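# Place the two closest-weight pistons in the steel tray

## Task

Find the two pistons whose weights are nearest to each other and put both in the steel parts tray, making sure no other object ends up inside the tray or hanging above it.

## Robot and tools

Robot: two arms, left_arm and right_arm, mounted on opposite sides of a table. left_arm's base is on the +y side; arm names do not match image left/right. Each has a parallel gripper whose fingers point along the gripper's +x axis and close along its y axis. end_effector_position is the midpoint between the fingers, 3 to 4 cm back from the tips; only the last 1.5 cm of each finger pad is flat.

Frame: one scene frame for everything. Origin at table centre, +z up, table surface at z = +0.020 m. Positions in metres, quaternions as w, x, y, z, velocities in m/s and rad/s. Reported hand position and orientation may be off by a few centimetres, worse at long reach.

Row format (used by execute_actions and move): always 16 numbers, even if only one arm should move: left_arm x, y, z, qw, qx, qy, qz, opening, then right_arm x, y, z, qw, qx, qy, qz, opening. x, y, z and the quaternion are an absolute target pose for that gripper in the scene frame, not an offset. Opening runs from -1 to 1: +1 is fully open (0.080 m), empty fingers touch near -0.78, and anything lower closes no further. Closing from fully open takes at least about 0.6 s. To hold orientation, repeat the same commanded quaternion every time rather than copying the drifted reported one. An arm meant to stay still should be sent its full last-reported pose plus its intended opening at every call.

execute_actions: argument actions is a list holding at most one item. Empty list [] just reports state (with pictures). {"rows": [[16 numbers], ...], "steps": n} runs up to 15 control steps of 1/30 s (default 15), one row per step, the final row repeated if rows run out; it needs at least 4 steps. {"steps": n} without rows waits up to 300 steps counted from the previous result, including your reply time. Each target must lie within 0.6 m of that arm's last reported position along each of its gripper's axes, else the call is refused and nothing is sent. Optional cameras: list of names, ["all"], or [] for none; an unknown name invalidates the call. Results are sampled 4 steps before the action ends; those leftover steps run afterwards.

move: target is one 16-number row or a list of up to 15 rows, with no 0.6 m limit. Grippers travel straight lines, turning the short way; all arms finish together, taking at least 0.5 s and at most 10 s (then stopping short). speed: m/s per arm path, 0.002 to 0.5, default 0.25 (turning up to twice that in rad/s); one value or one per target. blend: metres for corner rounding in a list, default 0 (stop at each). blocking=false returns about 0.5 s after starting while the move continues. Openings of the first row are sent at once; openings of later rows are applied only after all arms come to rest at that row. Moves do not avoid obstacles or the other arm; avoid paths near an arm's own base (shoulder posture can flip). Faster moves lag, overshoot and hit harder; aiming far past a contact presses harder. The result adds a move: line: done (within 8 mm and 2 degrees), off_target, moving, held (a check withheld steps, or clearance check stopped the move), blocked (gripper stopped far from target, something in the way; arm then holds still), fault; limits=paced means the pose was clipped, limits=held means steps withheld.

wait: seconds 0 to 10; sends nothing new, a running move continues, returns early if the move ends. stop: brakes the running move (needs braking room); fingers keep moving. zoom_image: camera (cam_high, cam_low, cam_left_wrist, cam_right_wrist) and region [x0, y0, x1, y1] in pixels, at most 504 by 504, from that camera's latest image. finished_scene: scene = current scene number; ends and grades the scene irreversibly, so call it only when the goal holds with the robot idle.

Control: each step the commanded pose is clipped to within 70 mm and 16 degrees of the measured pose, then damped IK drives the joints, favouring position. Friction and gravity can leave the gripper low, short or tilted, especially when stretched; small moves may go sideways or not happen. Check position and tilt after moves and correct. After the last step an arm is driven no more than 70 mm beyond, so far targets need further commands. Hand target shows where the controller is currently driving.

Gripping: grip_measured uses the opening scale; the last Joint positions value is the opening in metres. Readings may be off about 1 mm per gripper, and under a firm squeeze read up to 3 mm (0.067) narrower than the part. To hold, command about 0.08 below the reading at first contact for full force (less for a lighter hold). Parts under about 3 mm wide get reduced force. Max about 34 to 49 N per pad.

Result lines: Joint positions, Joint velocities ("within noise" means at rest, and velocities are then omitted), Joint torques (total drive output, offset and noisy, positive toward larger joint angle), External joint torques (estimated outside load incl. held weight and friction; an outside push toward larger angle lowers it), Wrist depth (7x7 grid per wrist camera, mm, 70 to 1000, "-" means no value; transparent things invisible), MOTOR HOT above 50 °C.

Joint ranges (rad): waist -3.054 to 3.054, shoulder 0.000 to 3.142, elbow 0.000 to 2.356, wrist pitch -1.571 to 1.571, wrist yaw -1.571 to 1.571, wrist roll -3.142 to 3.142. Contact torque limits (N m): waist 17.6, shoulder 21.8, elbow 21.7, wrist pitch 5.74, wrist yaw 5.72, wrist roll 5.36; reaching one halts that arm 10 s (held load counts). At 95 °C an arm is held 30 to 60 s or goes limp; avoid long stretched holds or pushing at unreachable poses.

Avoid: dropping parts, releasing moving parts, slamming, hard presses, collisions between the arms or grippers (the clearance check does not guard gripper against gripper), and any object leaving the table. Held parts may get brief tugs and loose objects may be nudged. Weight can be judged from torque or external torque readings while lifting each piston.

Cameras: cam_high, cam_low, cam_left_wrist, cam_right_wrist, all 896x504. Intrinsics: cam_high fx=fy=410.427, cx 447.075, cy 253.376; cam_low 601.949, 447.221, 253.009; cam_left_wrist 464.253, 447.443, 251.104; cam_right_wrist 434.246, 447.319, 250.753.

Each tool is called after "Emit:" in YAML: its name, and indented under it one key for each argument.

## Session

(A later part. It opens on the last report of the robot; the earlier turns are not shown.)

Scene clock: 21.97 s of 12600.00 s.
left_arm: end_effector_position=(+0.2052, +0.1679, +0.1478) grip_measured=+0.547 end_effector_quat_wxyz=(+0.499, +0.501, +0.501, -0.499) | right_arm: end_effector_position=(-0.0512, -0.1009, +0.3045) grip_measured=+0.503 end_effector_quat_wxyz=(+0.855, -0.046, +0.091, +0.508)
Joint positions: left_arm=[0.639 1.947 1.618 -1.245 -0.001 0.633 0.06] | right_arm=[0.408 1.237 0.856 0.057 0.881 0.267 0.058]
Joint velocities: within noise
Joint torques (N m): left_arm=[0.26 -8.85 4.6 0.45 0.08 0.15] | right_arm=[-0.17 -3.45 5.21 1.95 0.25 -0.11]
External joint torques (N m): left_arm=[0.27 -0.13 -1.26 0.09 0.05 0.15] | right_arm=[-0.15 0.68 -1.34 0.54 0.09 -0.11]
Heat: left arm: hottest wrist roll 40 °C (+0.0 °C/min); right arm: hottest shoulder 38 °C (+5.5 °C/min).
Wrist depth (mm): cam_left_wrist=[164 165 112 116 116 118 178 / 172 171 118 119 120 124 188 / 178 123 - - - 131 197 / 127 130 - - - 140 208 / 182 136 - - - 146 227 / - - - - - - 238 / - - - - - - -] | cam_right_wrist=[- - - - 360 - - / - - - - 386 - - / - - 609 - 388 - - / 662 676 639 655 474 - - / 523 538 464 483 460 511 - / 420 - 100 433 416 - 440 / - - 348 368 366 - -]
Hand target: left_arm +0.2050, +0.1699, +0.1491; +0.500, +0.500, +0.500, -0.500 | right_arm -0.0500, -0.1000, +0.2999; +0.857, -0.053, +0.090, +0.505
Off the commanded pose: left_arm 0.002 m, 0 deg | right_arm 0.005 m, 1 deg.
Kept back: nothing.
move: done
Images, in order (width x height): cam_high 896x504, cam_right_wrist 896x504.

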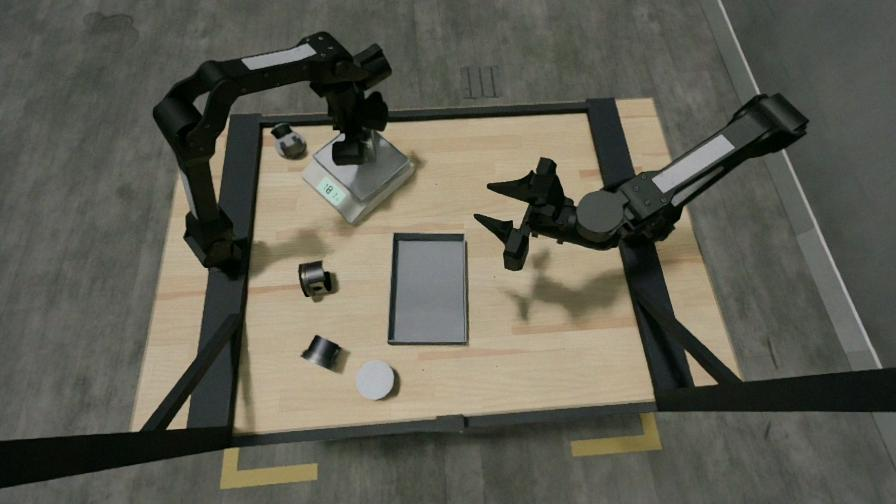

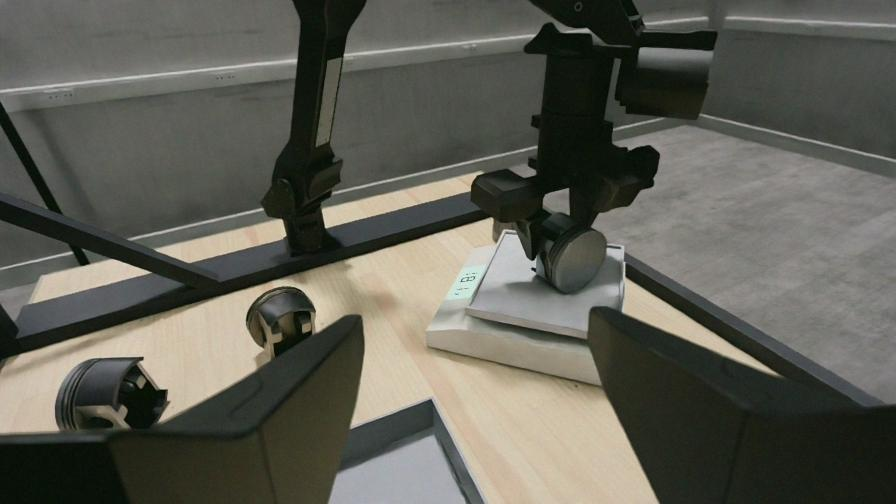

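Emit:
move:
  target: [0.205, 0.17, 0.149, 0.5, 0.5, 0.5, -0.5, 0.8, -0.05, -0.1, 0.3, 0.857, -0.053, 0.09, 0.505, 0.5]
  cameras: ["cam_high","cam_left_wrist","cam_right_wrist"]

Emit:
zoom_image:
  camera: "cam_right_wrist"
  region: [435, 245, 495, 310]

Scene clock: 23.00 s of 12600.00 s.
left_arm: end_effector_position=(+0.2052, +0.1679, +0.1478) grip_measured=+0.797 end_effector_quat_wxyz=(+0.499, +0.501, +0.501, -0.499) | right_arm: end_effector_position=(-0.0512, -0.1009, +0.3046) grip_measured=+0.503 end_effector_quat_wxyz=(+0.855, -0.046, +0.091, +0.508)
Joint positions: left_arm=[0.639 1.947 1.618 -1.245 -0.001 0.633 0.071] | right_arm=[0.408 1.237 0.856 0.058 0.882 0.267 0.058]
Joint velocities: within noise
Joint torques (N m): left_arm=[0.25 -8.87 4.6 0.45 0.09 0.15] | right_arm=[-0.25 -3.59 5.22 1.88 0.3 -0.06]
External joint torques (N m): left_arm=[0.22 -0.17 -1.21 0.1 0.07 0.15] | right_arm=[-0.24 0.58 -1.31 0.47 0.15 -0.06]
Heat: left arm: hottest wrist roll 40 °C (+0.0 °C/min); right arm: hottest shoulder 38 °C (+5.2 °C/min).
Wrist depth (mm): cam_left_wrist=[164 165 112 116 116 119 177 / 172 170 119 119 120 124 188 / 179 123 - - - 131 197 / 127 130 - - - 140 207 / 182 135 - - - 145 225 / - - - - - - - / - - 232 - 257 - -] | cam_right_wrist=[- - - - 358 - - / - - - - 386 - - / - - 615 - 387 - - / - 687 641 661 463 - - / 524 543 466 480 462 510 - / 423 - 101 433 415 - 442 / - - 348 367 366 - -]
Hand target: left_arm +0.2050, +0.1699, +0.1491; +0.500, +0.500, +0.500, -0.500 | right_arm -0.0500, -0.1000, +0.3000; +0.857, -0.053, +0.090, +0.505
Off the commanded pose: left_arm 0.002 m, 0 deg | right_arm 0.005 m, 1 deg.
Kept back: nothing.
move: done
Images, in order (width x height): cam_high 896x504, cam_left_wrist 896x504, cam_right_wrist 896x504.

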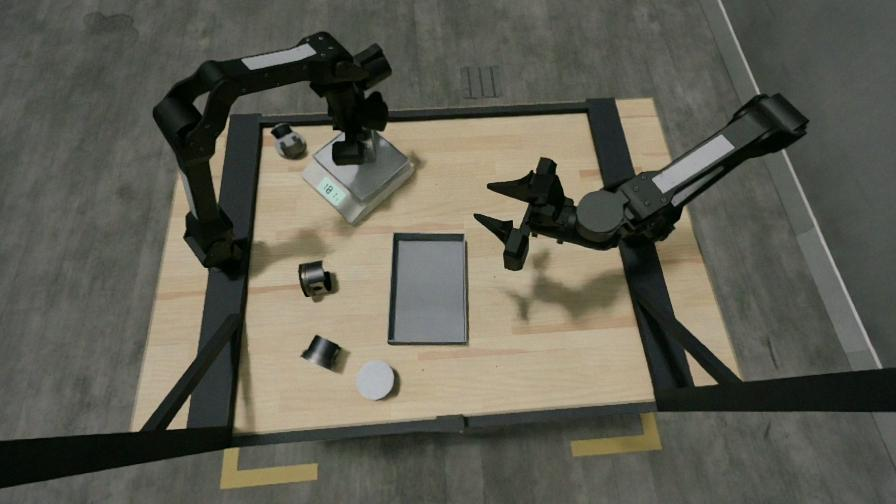

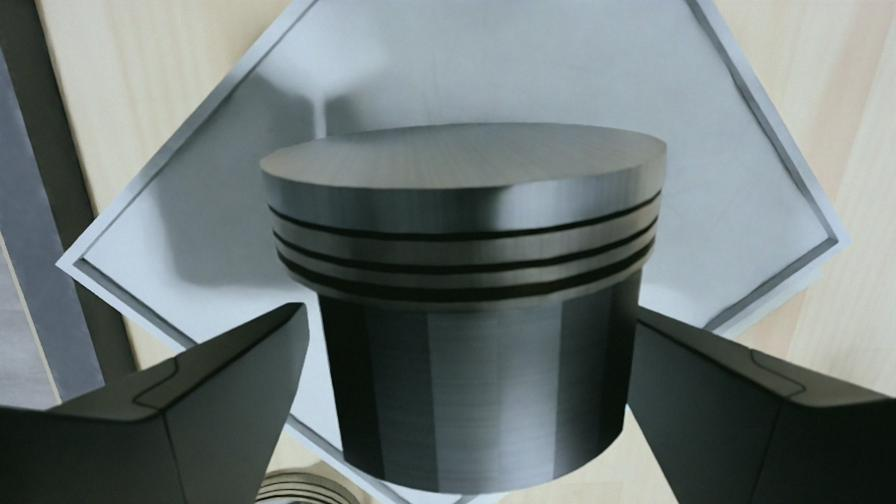

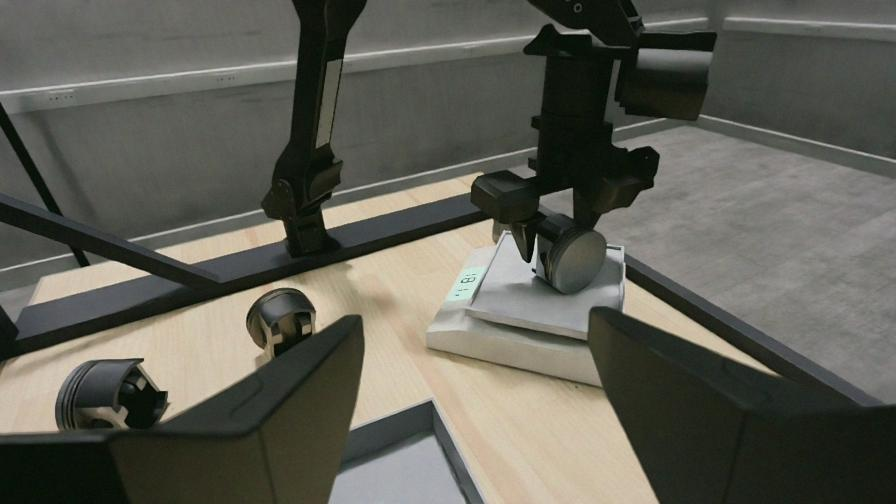

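Scaled by 7.754.

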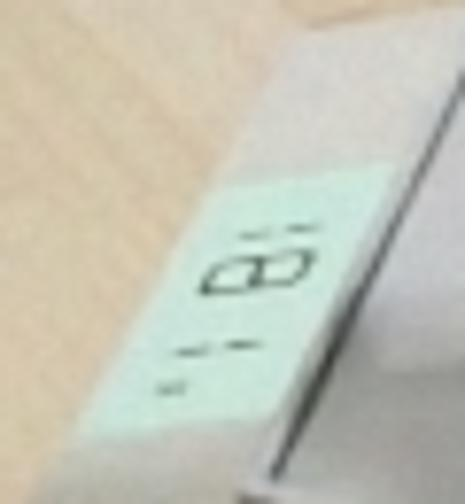

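Emit:
move:
  target: [0.205, 0.17, 0.149, 0.5, 0.5, 0.5, -0.5, 0.15, -0.04, -0.23, 0.3, 0.857, -0.053, 0.09, 0.505, 0.5]
  cameras: []

Emit:
move:
  target:
    - [0.205, 0.165, 0.2, 0.5, 0.5, 0.5, -0.5, 0.15, -0.04, -0.23, 0.3, 0.857, -0.053, 0.09, 0.505, 0.5]
    - [-0.035, 0.045, 0.19, 0.5, 0.5, 0.5, -0.5, 0.15, -0.04, -0.23, 0.3, 0.857, -0.053, 0.09, 0.505, 0.5]
    - [-0.035, 0.045, 0.115, 0.5, 0.5, 0.5, -0.5, 0.15, -0.04, -0.23, 0.3, 0.857, -0.053, 0.09, 0.505, 0.5]
  speed: [0.2,0.3,0.2]
  blend: [0.03,0.03,0]

Scene clock: 24.63 s of 12600.00 s.
left_arm: end_effector_position=(+0.2053, +0.1680, +0.1479) grip_measured=+0.293 end_effector_quat_wxyz=(+0.500, +0.500, +0.501, -0.499) | right_arm: end_effector_position=(-0.0395, -0.2298, +0.2959) grip_measured=+0.503 end_effector_quat_wxyz=(+0.857, -0.060, +0.089, +0.505)
Joint positions: left_arm=[0.639 1.946 1.618 -1.245 -0.001 0.633 0.048] | right_arm=[0.724 0.752 0.679 -0.508 1.174 0.53 0.058]
Joint velocities: within noise
Joint torques (N m): left_arm=[0.24 -8.79 4.6 0.45 0.08 0.14] | right_arm=[0.08 -0.97 6.98 1.4 0.5 0.2]
External joint torques (N m): left_arm=[0.24 -0.19 -1.16 0.1 0.05 0.14] | right_arm=[0.07 -0.1 0.75 0.22 0.19 0.2]
Heat: left arm: hottest wrist roll 40 °C (+0.0 °C/min); right arm: hottest shoulder 38 °C (+4.9 °C/min).
Wrist depth (mm): cam_left_wrist=[164 165 112 116 118 119 178 / 172 171 119 119 120 124 189 / 179 123 - - - 131 196 / 128 131 - - - 140 208 / 182 137 - - - 187 227 / 193 - - - - - 237 / - - - - - - -] | cam_right_wrist=[- - - - - - - / - - - 493 - - - / - - 784 546 - - - / 624 620 650 542 612 - - / 479 519 538 513 535 532 - / 405 - 100 428 409 - - / - - 340 362 362 - -]
Hand target: left_arm +0.2050, +0.1699, +0.1490; +0.500, +0.500, +0.500, -0.500 | right_arm -0.0400, -0.2300, +0.3000; +0.857, -0.053, +0.090, +0.505
Off the commanded pose: left_arm 0.002 m, 0 deg | right_arm 0.004 m, 1 deg.
Kept back: nothing.
move: done
No camera images: "cameras" was empty.

Scene clock: 26.63 s of 12600.00 s.
left_arm: end_effector_position=(-0.0365, +0.0444, +0.1164) grip_measured=+0.293 end_effector_quat_wxyz=(+0.499, +0.501, +0.498, -0.503) | right_arm: end_effector_position=(-0.0394, -0.2301, +0.2959) grip_measured=+0.503 end_effector_quat_wxyz=(+0.857, -0.060, +0.089, +0.504)
Joint positions: left_arm=[-0.051 2.17 1.826 -1.224 0.002 -0.049 0.048] | right_arm=[0.725 0.752 0.68 -0.511 1.175 0.533 0.058]
Joint velocities: within noise
Joint torques (N m): left_arm=[0.2 -9.16 5.05 0.5 -0.06 -0.13] | right_arm=[0.22 -1 6.96 1.44 0.51 0.2]
External joint torques (N m): left_arm=[0.12 0.92 -0.67 0.15 -0.04 -0.13] | right_arm=[0.21 -0.09 0.66 0.24 0.2 0.19]
Heat: left arm: hottest wrist roll 40 °C (+0.0 °C/min); right arm: hottest wrist yaw 38 °C (+0.0 °C/min).
Wrist depth (mm): cam_left_wrist=[136 136 135 137 139 142 144 / 142 144 142 143 145 148 150 / 150 151 - - - 158 159 / 160 162 - - - 168 169 / 169 170 - - - 178 181 / - - - - - - 190 / - - - - - - -] | cam_right_wrist=[- 242 272 - - - - / - - 274 - - - - / - - 227 820 - - - / 621 622 288 531 612 - - / 482 327 286 511 536 531 - / 428 - 100 426 410 - - / - - 341 361 362 - -]
Hand target: left_arm -0.0350, +0.0449, +0.1150; +0.500, +0.500, +0.500, -0.500 | right_arm -0.0400, -0.2300, +0.3000; +0.857, -0.053, +0.090, +0.505
Off the commanded pose: left_arm 0.002 m, 0 deg | right_arm 0.004 m, 1 deg.
Kept back: nothing.
move: done; blend cut to 0.0256 m at target 1

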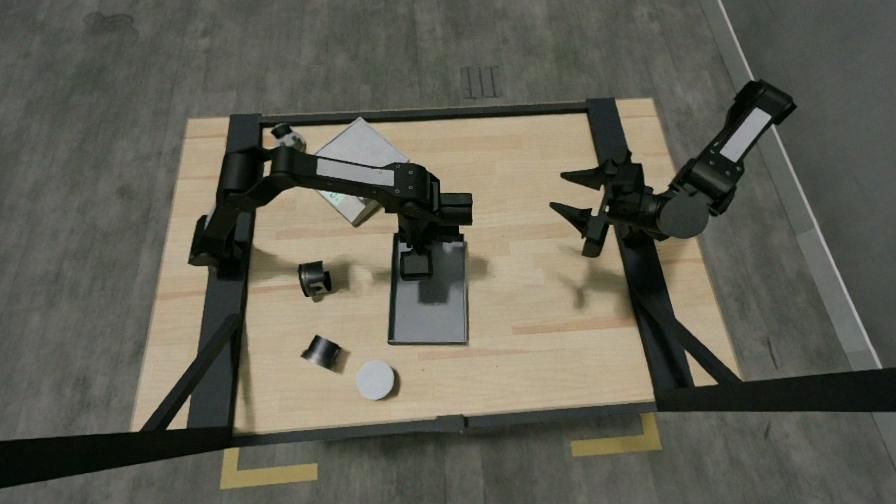

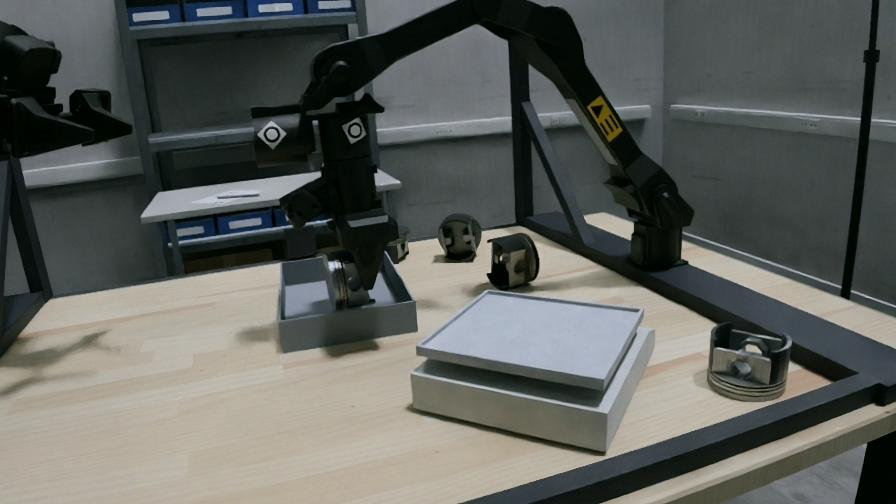

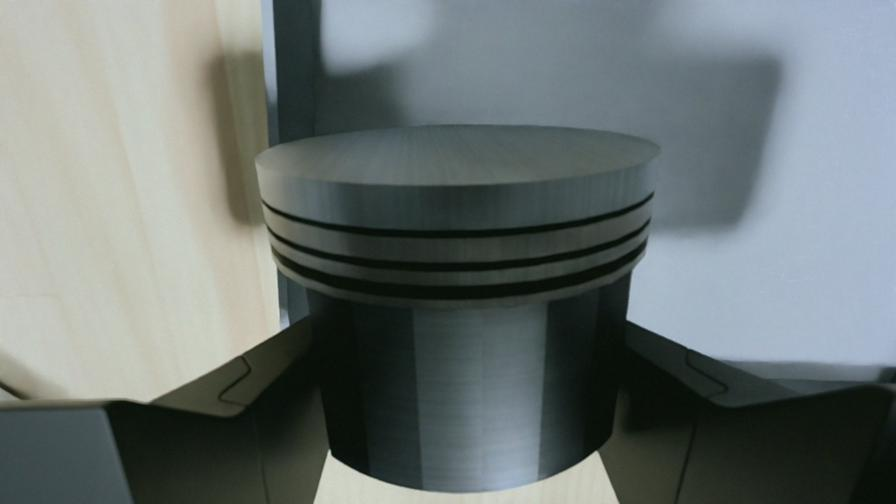

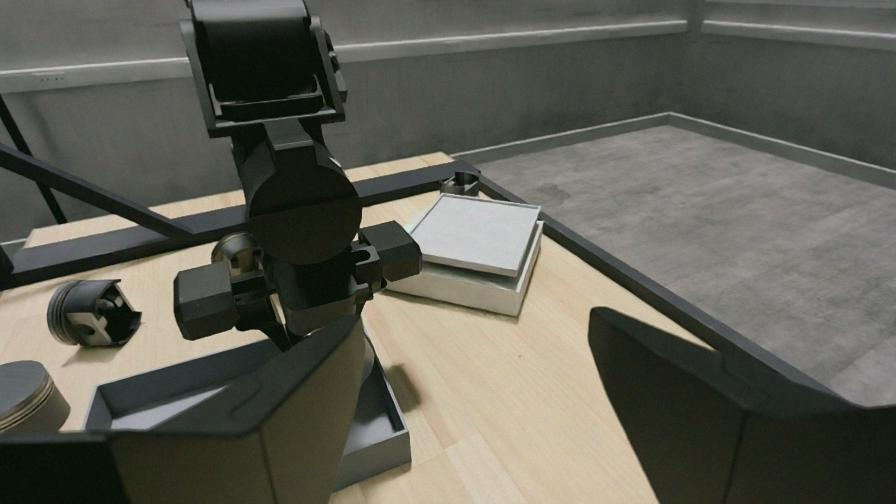

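Emit:
move:
  target:
    - [-0.048, 0.038, 0.112, 0.5, 0.5, 0.5, -0.5, 0.15, -0.04, -0.23, 0.3, 0.857, -0.053, 0.09, 0.505, 0.5]
    - [-0.048, 0.038, 0.092, 0.5, 0.5, 0.5, -0.5, 0.15, -0.04, -0.23, 0.3, 0.857, -0.053, 0.09, 0.505, 0.5]
  speed: [0.2,0.08]

Emit:
zoom_image:
  camera: "cam_low"
  region: [260, 200, 460, 370]

Scene clock: 27.70 s of 12600.00 s.
left_arm: end_effector_position=(-0.0483, +0.0367, +0.0960) grip_measured=+0.293 end_effector_quat_wxyz=(+0.501, +0.498, +0.497, -0.504) | right_arm: end_effector_position=(-0.0394, -0.2301, +0.2959) grip_measured=+0.503 end_effector_quat_wxyz=(+0.857, -0.060, +0.089, +0.504)
Joint positions: left_arm=[-0.078 2.211 1.811 -1.161 0.001 -0.079 0.048] | right_arm=[0.725 0.752 0.68 -0.511 1.175 0.533 0.058]
Joint velocities: within noise
Joint torques (N m): left_arm=[-0.04 -8.72 4.87 0.5 -0.04 -0.13] | right_arm=[0.28 -0.98 6.97 1.43 0.54 0.21]
External joint torques (N m): left_arm=[0.02 1.65 -0.85 0.13 -0.04 -0.13] | right_arm=[0.29 -0.1 0.71 0.23 0.22 0.21]
Heat: left arm: hottest shoulder 40 °C (+13.0 °C/min); right arm: hottest wrist yaw 38 °C (+0.0 °C/min).
Wrist depth (mm): cam_left_wrist=[117 - 118 118 120 121 124 / 123 119 121 123 126 127 130 / 130 131 - - - 136 139 / 138 135 - - - 144 146 / 145 145 - - - 152 157 / - - - - - - 163 / - - - - - - -] | cam_right_wrist=[- 265 - - - - - / - 247 311 - - - - / - 775 754 829 - - - / 631 617 235 535 614 - - / 479 335 291 514 536 531 - / 427 - 100 426 408 - - / - - 344 361 364 - -]
Hand target: left_arm -0.0480, +0.0380, +0.0920; +0.500, +0.500, +0.500, -0.500 | right_arm -0.0400, -0.2300, +0.3000; +0.857, -0.053, +0.090, +0.505
Off the commanded pose: left_arm 0.004 m, 1 deg | right_arm 0.004 m, 1 deg.
Kept back: nothing.
move: done

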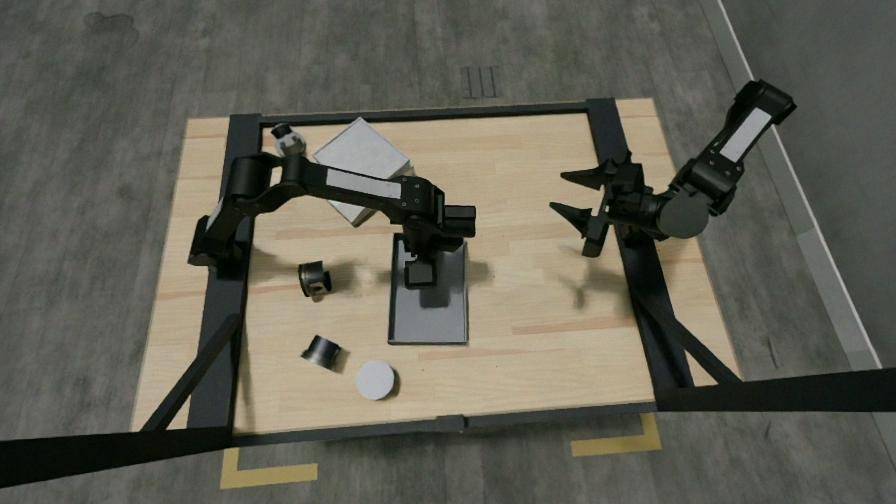

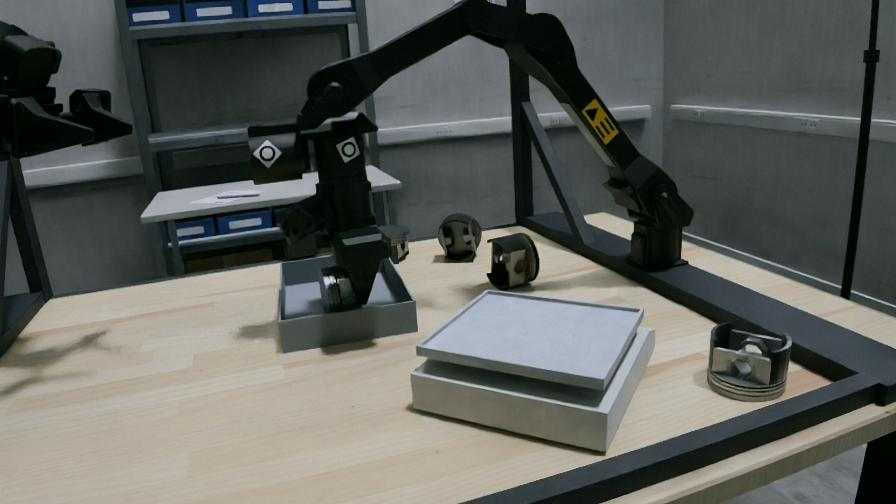

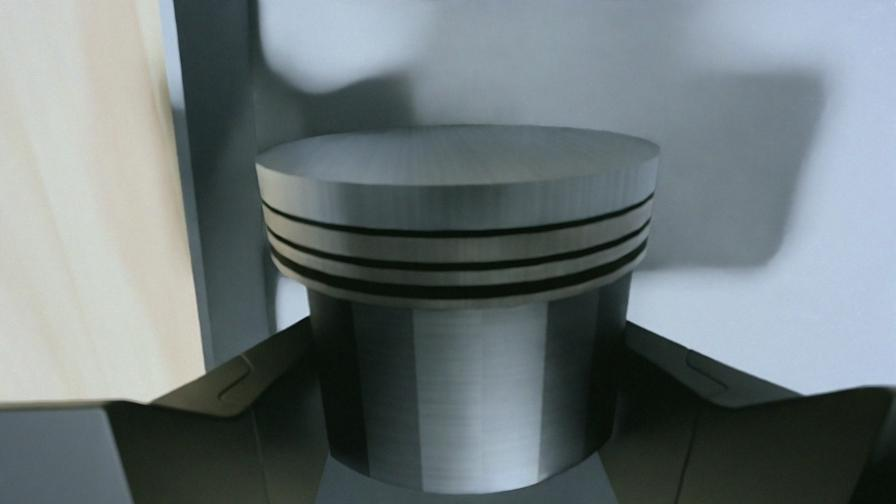

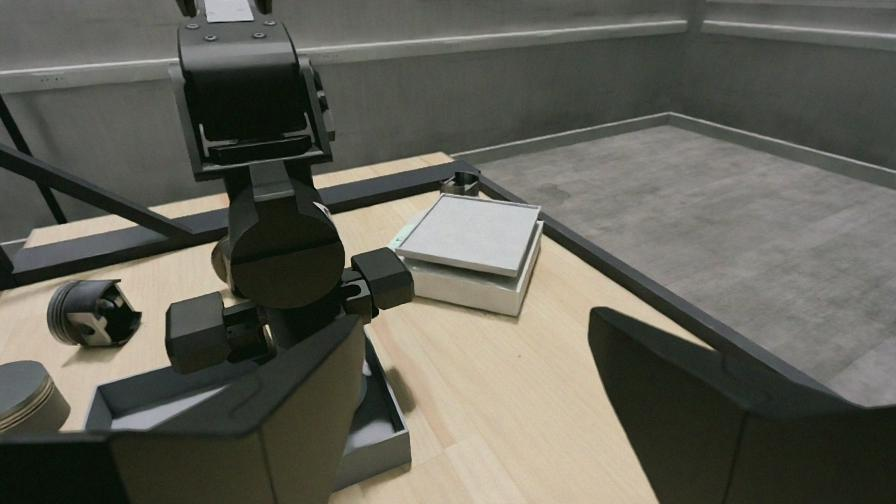

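Scaled by 2.520.

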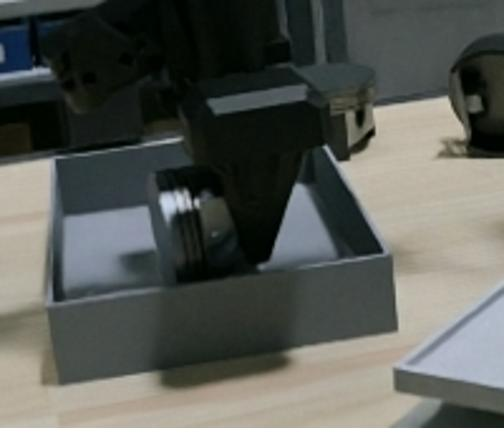

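Emit:
move:
  target: [-0.048, 0.038, 0.084, 0.5, 0.5, 0.5, -0.5, 0.15, -0.04, -0.23, 0.3, 0.857, -0.053, 0.09, 0.505, 0.5]
  speed: 0.05
  cameras: ["cam_low","cam_left_wrist"]

Scene clock: 28.63 s of 12600.00 s.
left_arm: end_effector_position=(-0.0484, +0.0355, +0.0908) grip_measured=+0.293 end_effector_quat_wxyz=(+0.503, +0.496, +0.495, -0.506) | right_arm: end_effector_position=(-0.0394, -0.2301, +0.2959) grip_measured=+0.503 end_effector_quat_wxyz=(+0.857, -0.060, +0.089, +0.504)
Joint positions: left_arm=[-0.078 2.213 1.793 -1.133 0.001 -0.079 0.048] | right_arm=[0.725 0.752 0.68 -0.511 1.175 0.533 0.058]
Joint velocities: within noise
Joint torques (N m): left_arm=[-0.05 -8.26 4.38 0.57 -0.04 -0.13] | right_arm=[0.25 -1.03 7.01 1.38 0.55 0.22]
External joint torques (N m): left_arm=[0 2.24 -1.45 0.15 -0.03 -0.13] | right_arm=[0.24 -0.14 0.74 0.19 0.24 0.21]
Heat: left arm: hottest shoulder 40 °C (+12.6 °C/min); right arm: hottest elbow 38 °C (+6.3 °C/min).
Wrist depth (mm): cam_left_wrist=[114 - 114 114 116 117 120 / 119 - 121 119 121 124 126 / 126 - - - - 131 134 / 133 110 - - - 139 140 / 140 113 - - - 147 149 / - - - - - - 157 / - - - - - - -] | cam_right_wrist=[- 279 - - - - - / - 248 285 - - - - / - 787 275 832 - - - / 624 624 236 547 612 - - / 479 344 245 512 535 529 - / 431 - 100 421 410 - - / - - 342 362 360 - -]
Hand target: left_arm -0.0480, +0.0381, +0.0840; +0.500, +0.500, +0.500, -0.500 | right_arm -0.0400, -0.2300, +0.3000; +0.857, -0.053, +0.090, +0.505
Off the commanded pose: left_arm 0.007 m, 1 deg | right_arm 0.004 m, 1 deg.
Kept back: nothing.
move: done
Images, in order (width x height): cam_low 896x504, cam_left_wrist 896x504.

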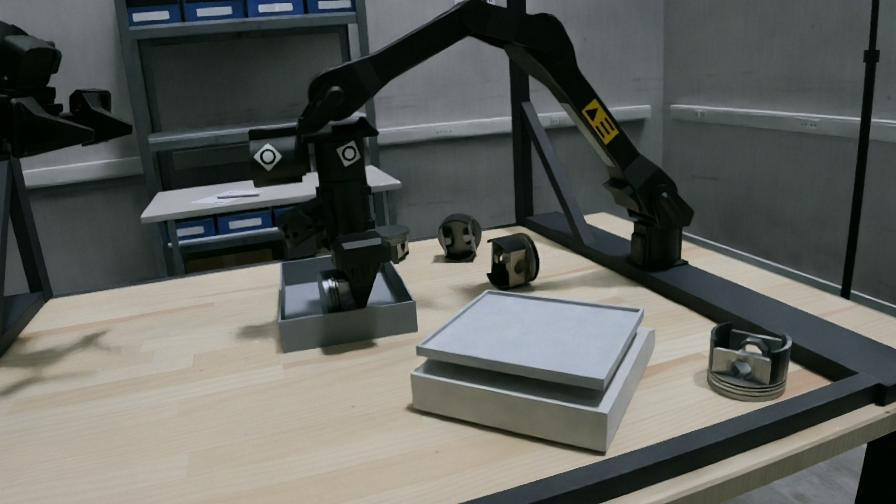

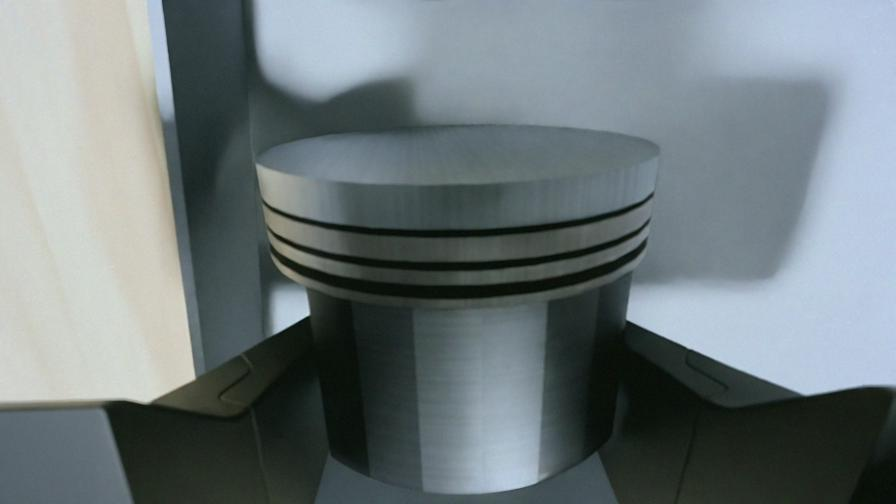

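Emit:
move:
  target: [-0.048, 0.042, 0.078, 0.5, 0.5, 0.5, -0.5, 0.15, -0.04, -0.23, 0.3, 0.857, -0.053, 0.09, 0.505, 0.5]
  speed: 0.05
  cameras: ["cam_low","cam_left_wrist"]

Emit:
zoom_image:
  camera: "cam_low"
  region: [260, 200, 460, 370]

Scene clock: 29.57 s of 12600.00 s.
left_arm: end_effector_position=(-0.0483, +0.0366, +0.0882) grip_measured=+0.293 end_effector_quat_wxyz=(+0.505, +0.493, +0.493, -0.509) | right_arm: end_effector_position=(-0.0394, -0.2301, +0.2959) grip_measured=+0.503 end_effector_quat_wxyz=(+0.857, -0.060, +0.089, +0.504)
Joint positions: left_arm=[-0.078 2.201 1.763 -1.105 0.001 -0.08 0.048] | right_arm=[0.725 0.752 0.68 -0.511 1.175 0.533 0.058]
Joint velocities: within noise
Joint torques (N m): left_arm=[-0.12 -8.08 3.02 0.75 -0.04 -0.13] | right_arm=[0.2 -1.06 7.03 1.43 0.51 0.18]
External joint torques (N m): left_arm=[-0.05 2.19 -2.7 0.35 -0.03 -0.13] | right_arm=[0.2 -0.21 0.81 0.25 0.2 0.17]
Heat: left arm: hottest shoulder 40 °C (+12.2 °C/min); right arm: hottest elbow 38 °C (+6.1 °C/min).
Wrist depth (mm): cam_left_wrist=[114 - 115 115 117 118 121 / 120 - 122 120 122 125 126 / 126 - - - - 133 134 / 133 110 - - - 139 141 / 140 125 - - - 146 149 / - - - - - - 157 / - - - - - - -] | cam_right_wrist=[- 282 - - - - - / - 250 - - - - - / - 771 275 837 - - - / 624 625 238 547 615 - - / 484 342 294 511 534 531 - / 432 - 100 426 411 - - / - - 342 365 361 - -]
Hand target: left_arm -0.0480, +0.0420, +0.0782; +0.500, +0.500, +0.500, -0.500 | right_arm -0.0400, -0.2300, +0.3000; +0.857, -0.053, +0.090, +0.505
Off the commanded pose: left_arm 0.012 m, 2 deg | right_arm 0.004 m, 1 deg.
Kept back: nothing.
move: off_target (left_arm)
Images, in order (width x height): cam_low 896x504, cam_left_wrist 896x504.

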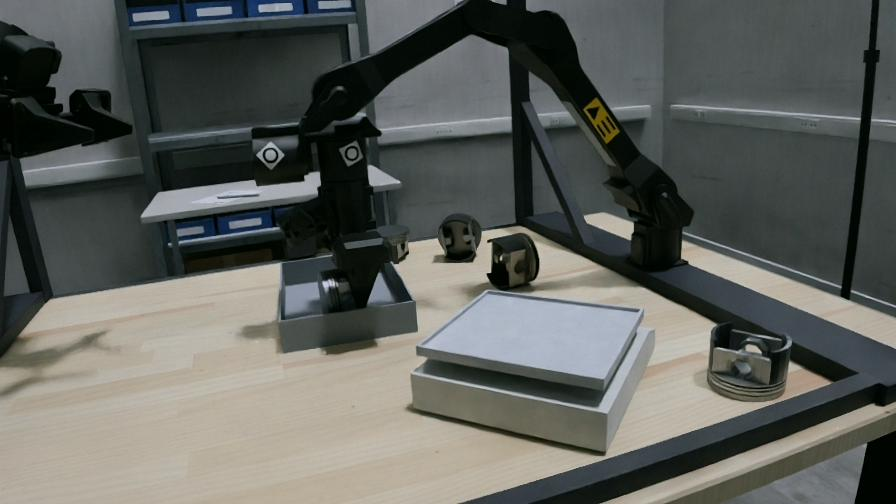

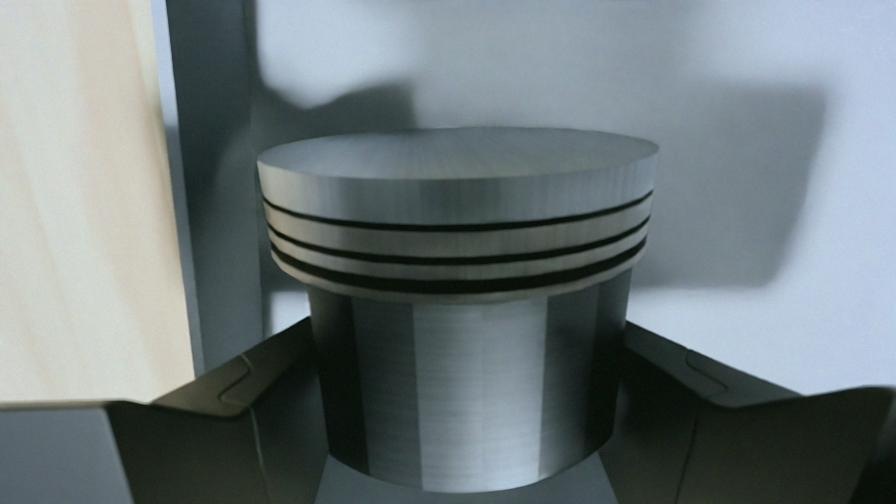

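Scaled by 2.520.

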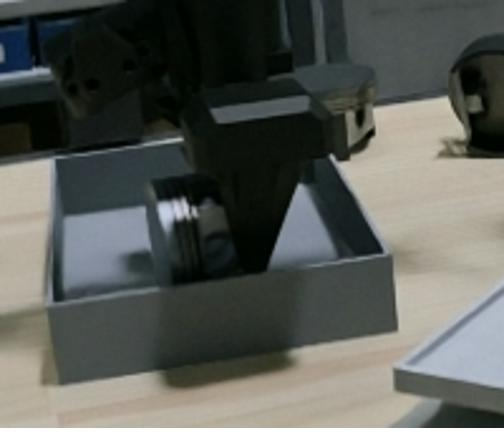

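Emit:
move:
  target: [-0.048, 0.037, 0.087, 0.5, 0.5, 0.5, -0.5, 0.15, -0.04, -0.23, 0.3, 0.857, -0.053, 0.09, 0.505, 0.5]
  speed: 0.05
  cameras: []

Emit:
move:
  target: [-0.048, 0.037, 0.087, 0.5, 0.5, 0.5, -0.5, 0.65, -0.04, -0.23, 0.3, 0.857, -0.053, 0.09, 0.505, 0.5]
  speed: 0.05
  cameras: ["cam_low","cam_left_wrist"]

Scene clock: 30.50 s of 12600.00 s.
left_arm: end_effector_position=(-0.0482, +0.0380, +0.0906) grip_measured=+0.293 end_effector_quat_wxyz=(+0.501, +0.498, +0.498, -0.503) | right_arm: end_effector_position=(-0.0394, -0.2301, +0.2959) grip_measured=+0.503 end_effector_quat_wxyz=(+0.857, -0.060, +0.089, +0.504)
Joint positions: left_arm=[-0.078 2.211 1.789 -1.14 0.001 -0.08 0.048] | right_arm=[0.725 0.752 0.68 -0.511 1.175 0.533 0.058]
Joint velocities: within noise
Joint torques (N m): left_arm=[-0.03 -7.77 6.46 0.23 -0.04 -0.09] | right_arm=[0.39 -1.14 7.02 1.42 0.52 0.23]
External joint torques (N m): left_arm=[-0.03 2.59 0.75 -0.13 -0.03 -0.09] | right_arm=[0.39 -0.26 0.78 0.24 0.21 0.22]
Heat: left arm: hottest shoulder 40 °C (+11.8 °C/min); right arm: hottest elbow 38 °C (+5.9 °C/min).
Wrist depth (mm): cam_left_wrist=[- - 113 114 116 117 120 / 119 116 - 119 121 124 126 / 125 - - - - 132 133 / 133 110 - - - 138 140 / 141 125 - - - 147 150 / - - - - - - 157 / - - - - - - -] | cam_right_wrist=[- 280 - - - - - / - 248 294 - - - - / - 781 275 822 - - - / 631 626 237 542 618 - - / 484 344 247 511 540 530 - / 429 - 101 425 413 - - / - - 344 364 359 - -]
Hand target: left_arm -0.0480, +0.0371, +0.0870; +0.500, +0.500, +0.500, -0.500 | right_arm -0.0400, -0.2300, +0.3000; +0.857, -0.053, +0.090, +0.505
Off the commanded pose: left_arm 0.004 m, 1 deg | right_arm 0.004 m, 1 deg.
Kept back: nothing.
move: done
No camera images: "cameras" was empty.

Scene clock: 31.20 s of 12600.00 s.
left_arm: end_effector_position=(-0.0482, +0.0384, +0.0904) grip_measured=+0.647 end_effector_quat_wxyz=(+0.500, +0.499, +0.498, -0.503) | right_arm: end_effector_position=(-0.0394, -0.2301, +0.2959) grip_measured=+0.503 end_effector_quat_wxyz=(+0.857, -0.060, +0.089, +0.504)
Joint positions: left_arm=[-0.078 2.211 1.789 -1.142 0.001 -0.08 0.064] | right_arm=[0.725 0.752 0.68 -0.511 1.175 0.533 0.058]
Joint velocities: within noise
Joint torques (N m): left_arm=[-0.02 -7.86 6.44 0.29 -0.04 -0.1] | right_arm=[0.13 -1 6.91 1.41 0.51 0.18]
External joint torques (N m): left_arm=[-0.04 2.5 0.72 -0.08 -0.03 -0.09] | right_arm=[0.13 -0.1 0.63 0.22 0.19 0.18]
Heat: left arm: hottest shoulder 40 °C (+11.5 °C/min); right arm: hottest elbow 38 °C (+5.8 °C/min).
Wrist depth (mm): cam_left_wrist=[- - 113 113 116 117 119 / 119 - 121 119 120 123 125 / 125 - - - - 131 133 / 133 110 - - - 138 140 / 141 125 - - - 147 150 / - - - - - - - / - - 133 - - - -] | cam_right_wrist=[- 280 - - - - - / - 247 284 - - - - / - 769 276 825 - - - / 621 621 237 548 614 - - / 479 341 247 517 540 530 - / 430 - 100 426 411 - - / - - 341 364 362 - -]
Hand target: left_arm -0.0480, +0.0371, +0.0870; +0.500, +0.500, +0.500, -0.500 | right_arm -0.0400, -0.2300, +0.3000; +0.857, -0.053, +0.090, +0.505
Off the commanded pose: left_arm 0.004 m, 0 deg | right_arm 0.004 m, 1 deg.
Kept back: nothing.
move: done
Images, in order (width x height): cam_low 896x504, cam_left_wrist 896x504.

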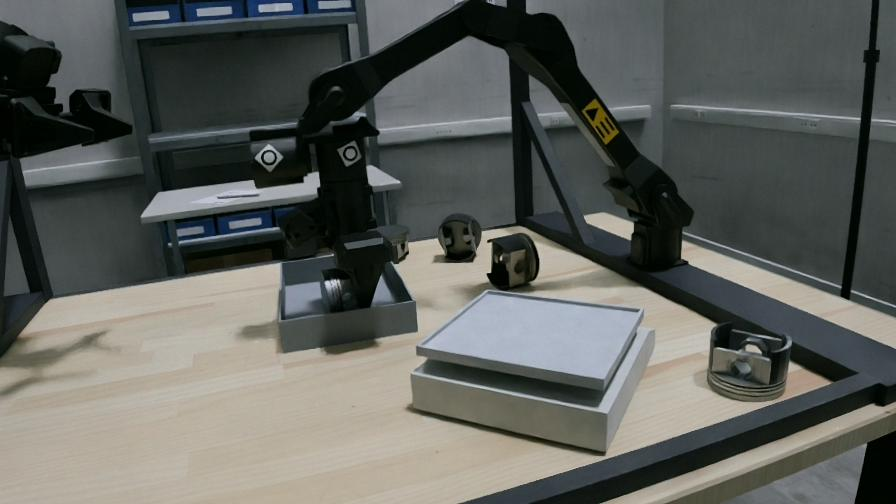

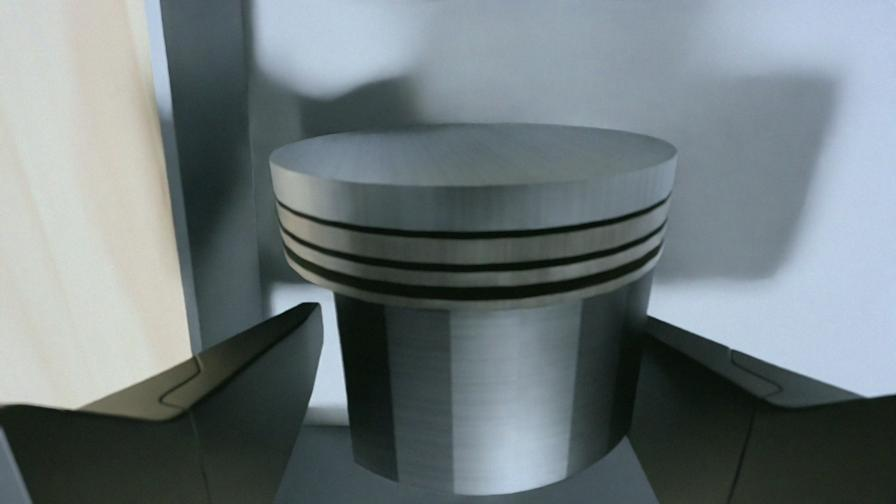

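Emit:
move:
  target:
    - [-0.048, 0.037, 0.087, 0.5, 0.5, 0.5, -0.5, 0.75, -0.04, -0.23, 0.3, 0.857, -0.053, 0.09, 0.505, 0.5]
    - [-0.053, 0.042, 0.092, 0.5, 0.5, 0.5, -0.5, 0.75, -0.04, -0.23, 0.3, 0.857, -0.053, 0.09, 0.505, 0.5]
    - [-0.053, 0.05, 0.17, 0.5, 0.5, 0.5, -0.5, 0.75, -0.04, -0.23, 0.3, 0.857, -0.053, 0.09, 0.505, 0.5]
  speed: [0.05,0.05,0.15]

Scene clock: 33.27 s of 12600.00 s.
left_arm: end_effector_position=(-0.0514, +0.0511, +0.1666) grip_measured=+0.747 end_effector_quat_wxyz=(+0.498, +0.502, +0.502, -0.498) | right_arm: end_effector_position=(-0.0394, -0.2301, +0.2959) grip_measured=+0.503 end_effector_quat_wxyz=(+0.857, -0.060, +0.089, +0.504)
Joint positions: left_arm=[-0.088 2.155 2.002 -1.427 0.001 -0.093 0.069] | right_arm=[0.725 0.752 0.68 -0.511 1.175 0.533 0.058]
Joint velocities: within noise
Joint torques (N m): left_arm=[-0.42 -9.51 6.49 0.27 -0.04 -0.13] | right_arm=[0.2 -0.94 6.96 1.4 0.53 0.21]
External joint torques (N m): left_arm=[-0.34 0.66 0.7 -0.07 -0.04 -0.13] | right_arm=[0.19 -0.06 0.72 0.21 0.22 0.21]
Heat: left arm: hottest shoulder 41 °C (+12.6 °C/min); right arm: hottest elbow 38 °C (+5.4 °C/min).
Wrist depth (mm): cam_left_wrist=[180 181 179 183 185 186 188 / 190 191 160 126 194 199 197 / 200 202 196 134 205 210 208 / 212 214 212 217 220 223 216 / 220 224 206 211 217 231 223 / - - 249 253 255 - - / - - 269 274 275 - -] | cam_right_wrist=[- 215 - - - - - / - 191 - - - - - / - 611 294 834 - - - / 621 288 337 546 612 - - / 476 516 537 513 533 531 - / 431 - 100 424 409 - - / - - 342 361 359 - -]
Hand target: left_arm -0.0530, +0.0500, +0.1701; +0.500, +0.500, +0.500, -0.500 | right_arm -0.0400, -0.2300, +0.3000; +0.857, -0.053, +0.090, +0.505
Off the commanded pose: left_arm 0.004 m, 1 deg | right_arm 0.004 m, 1 deg.
Kept back: nothing.
move: done

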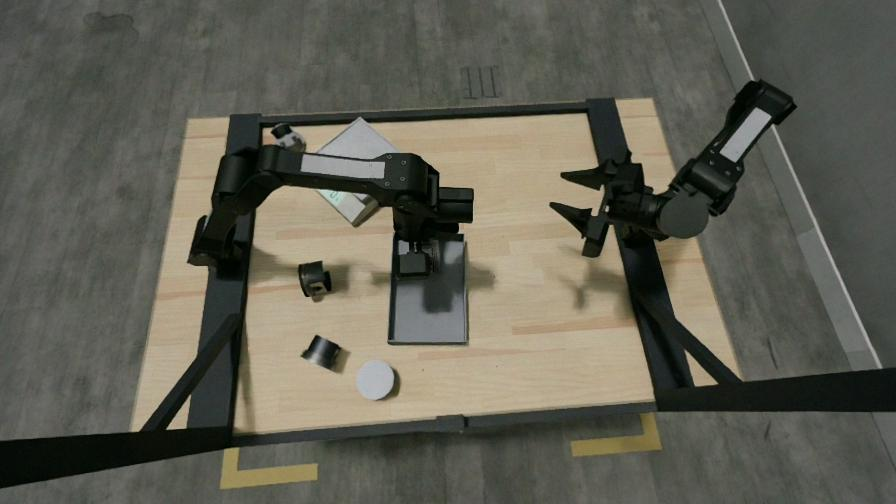

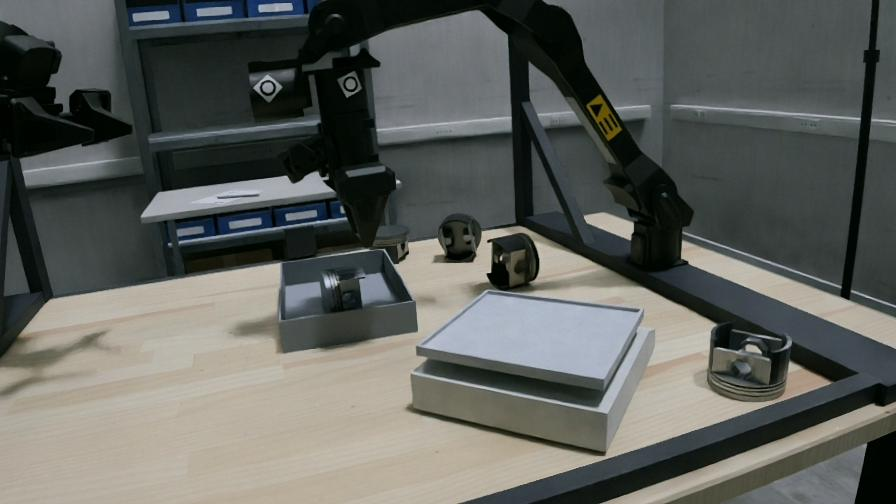

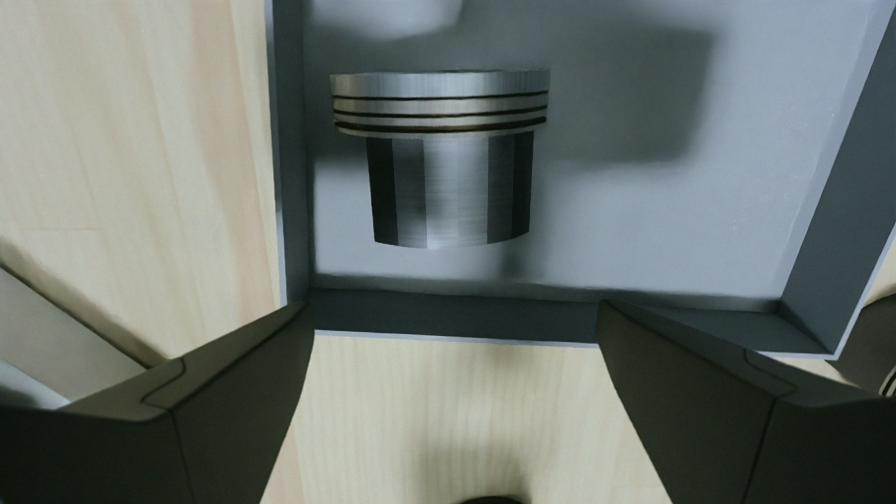

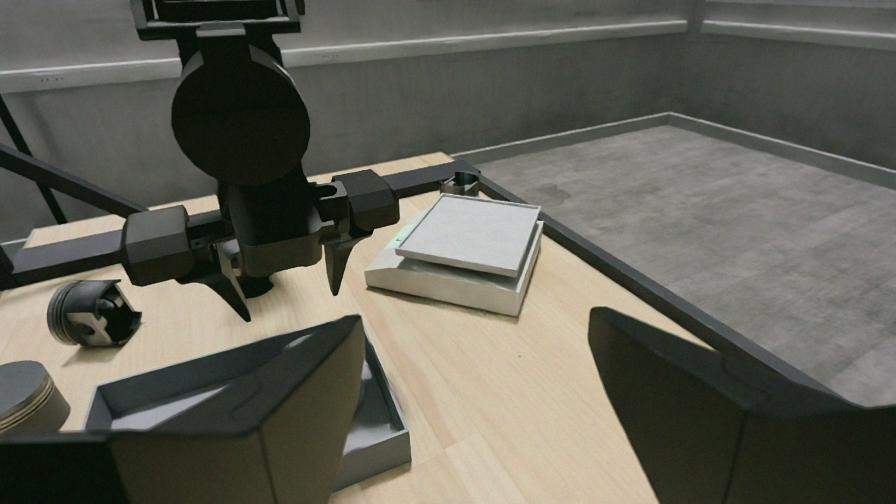

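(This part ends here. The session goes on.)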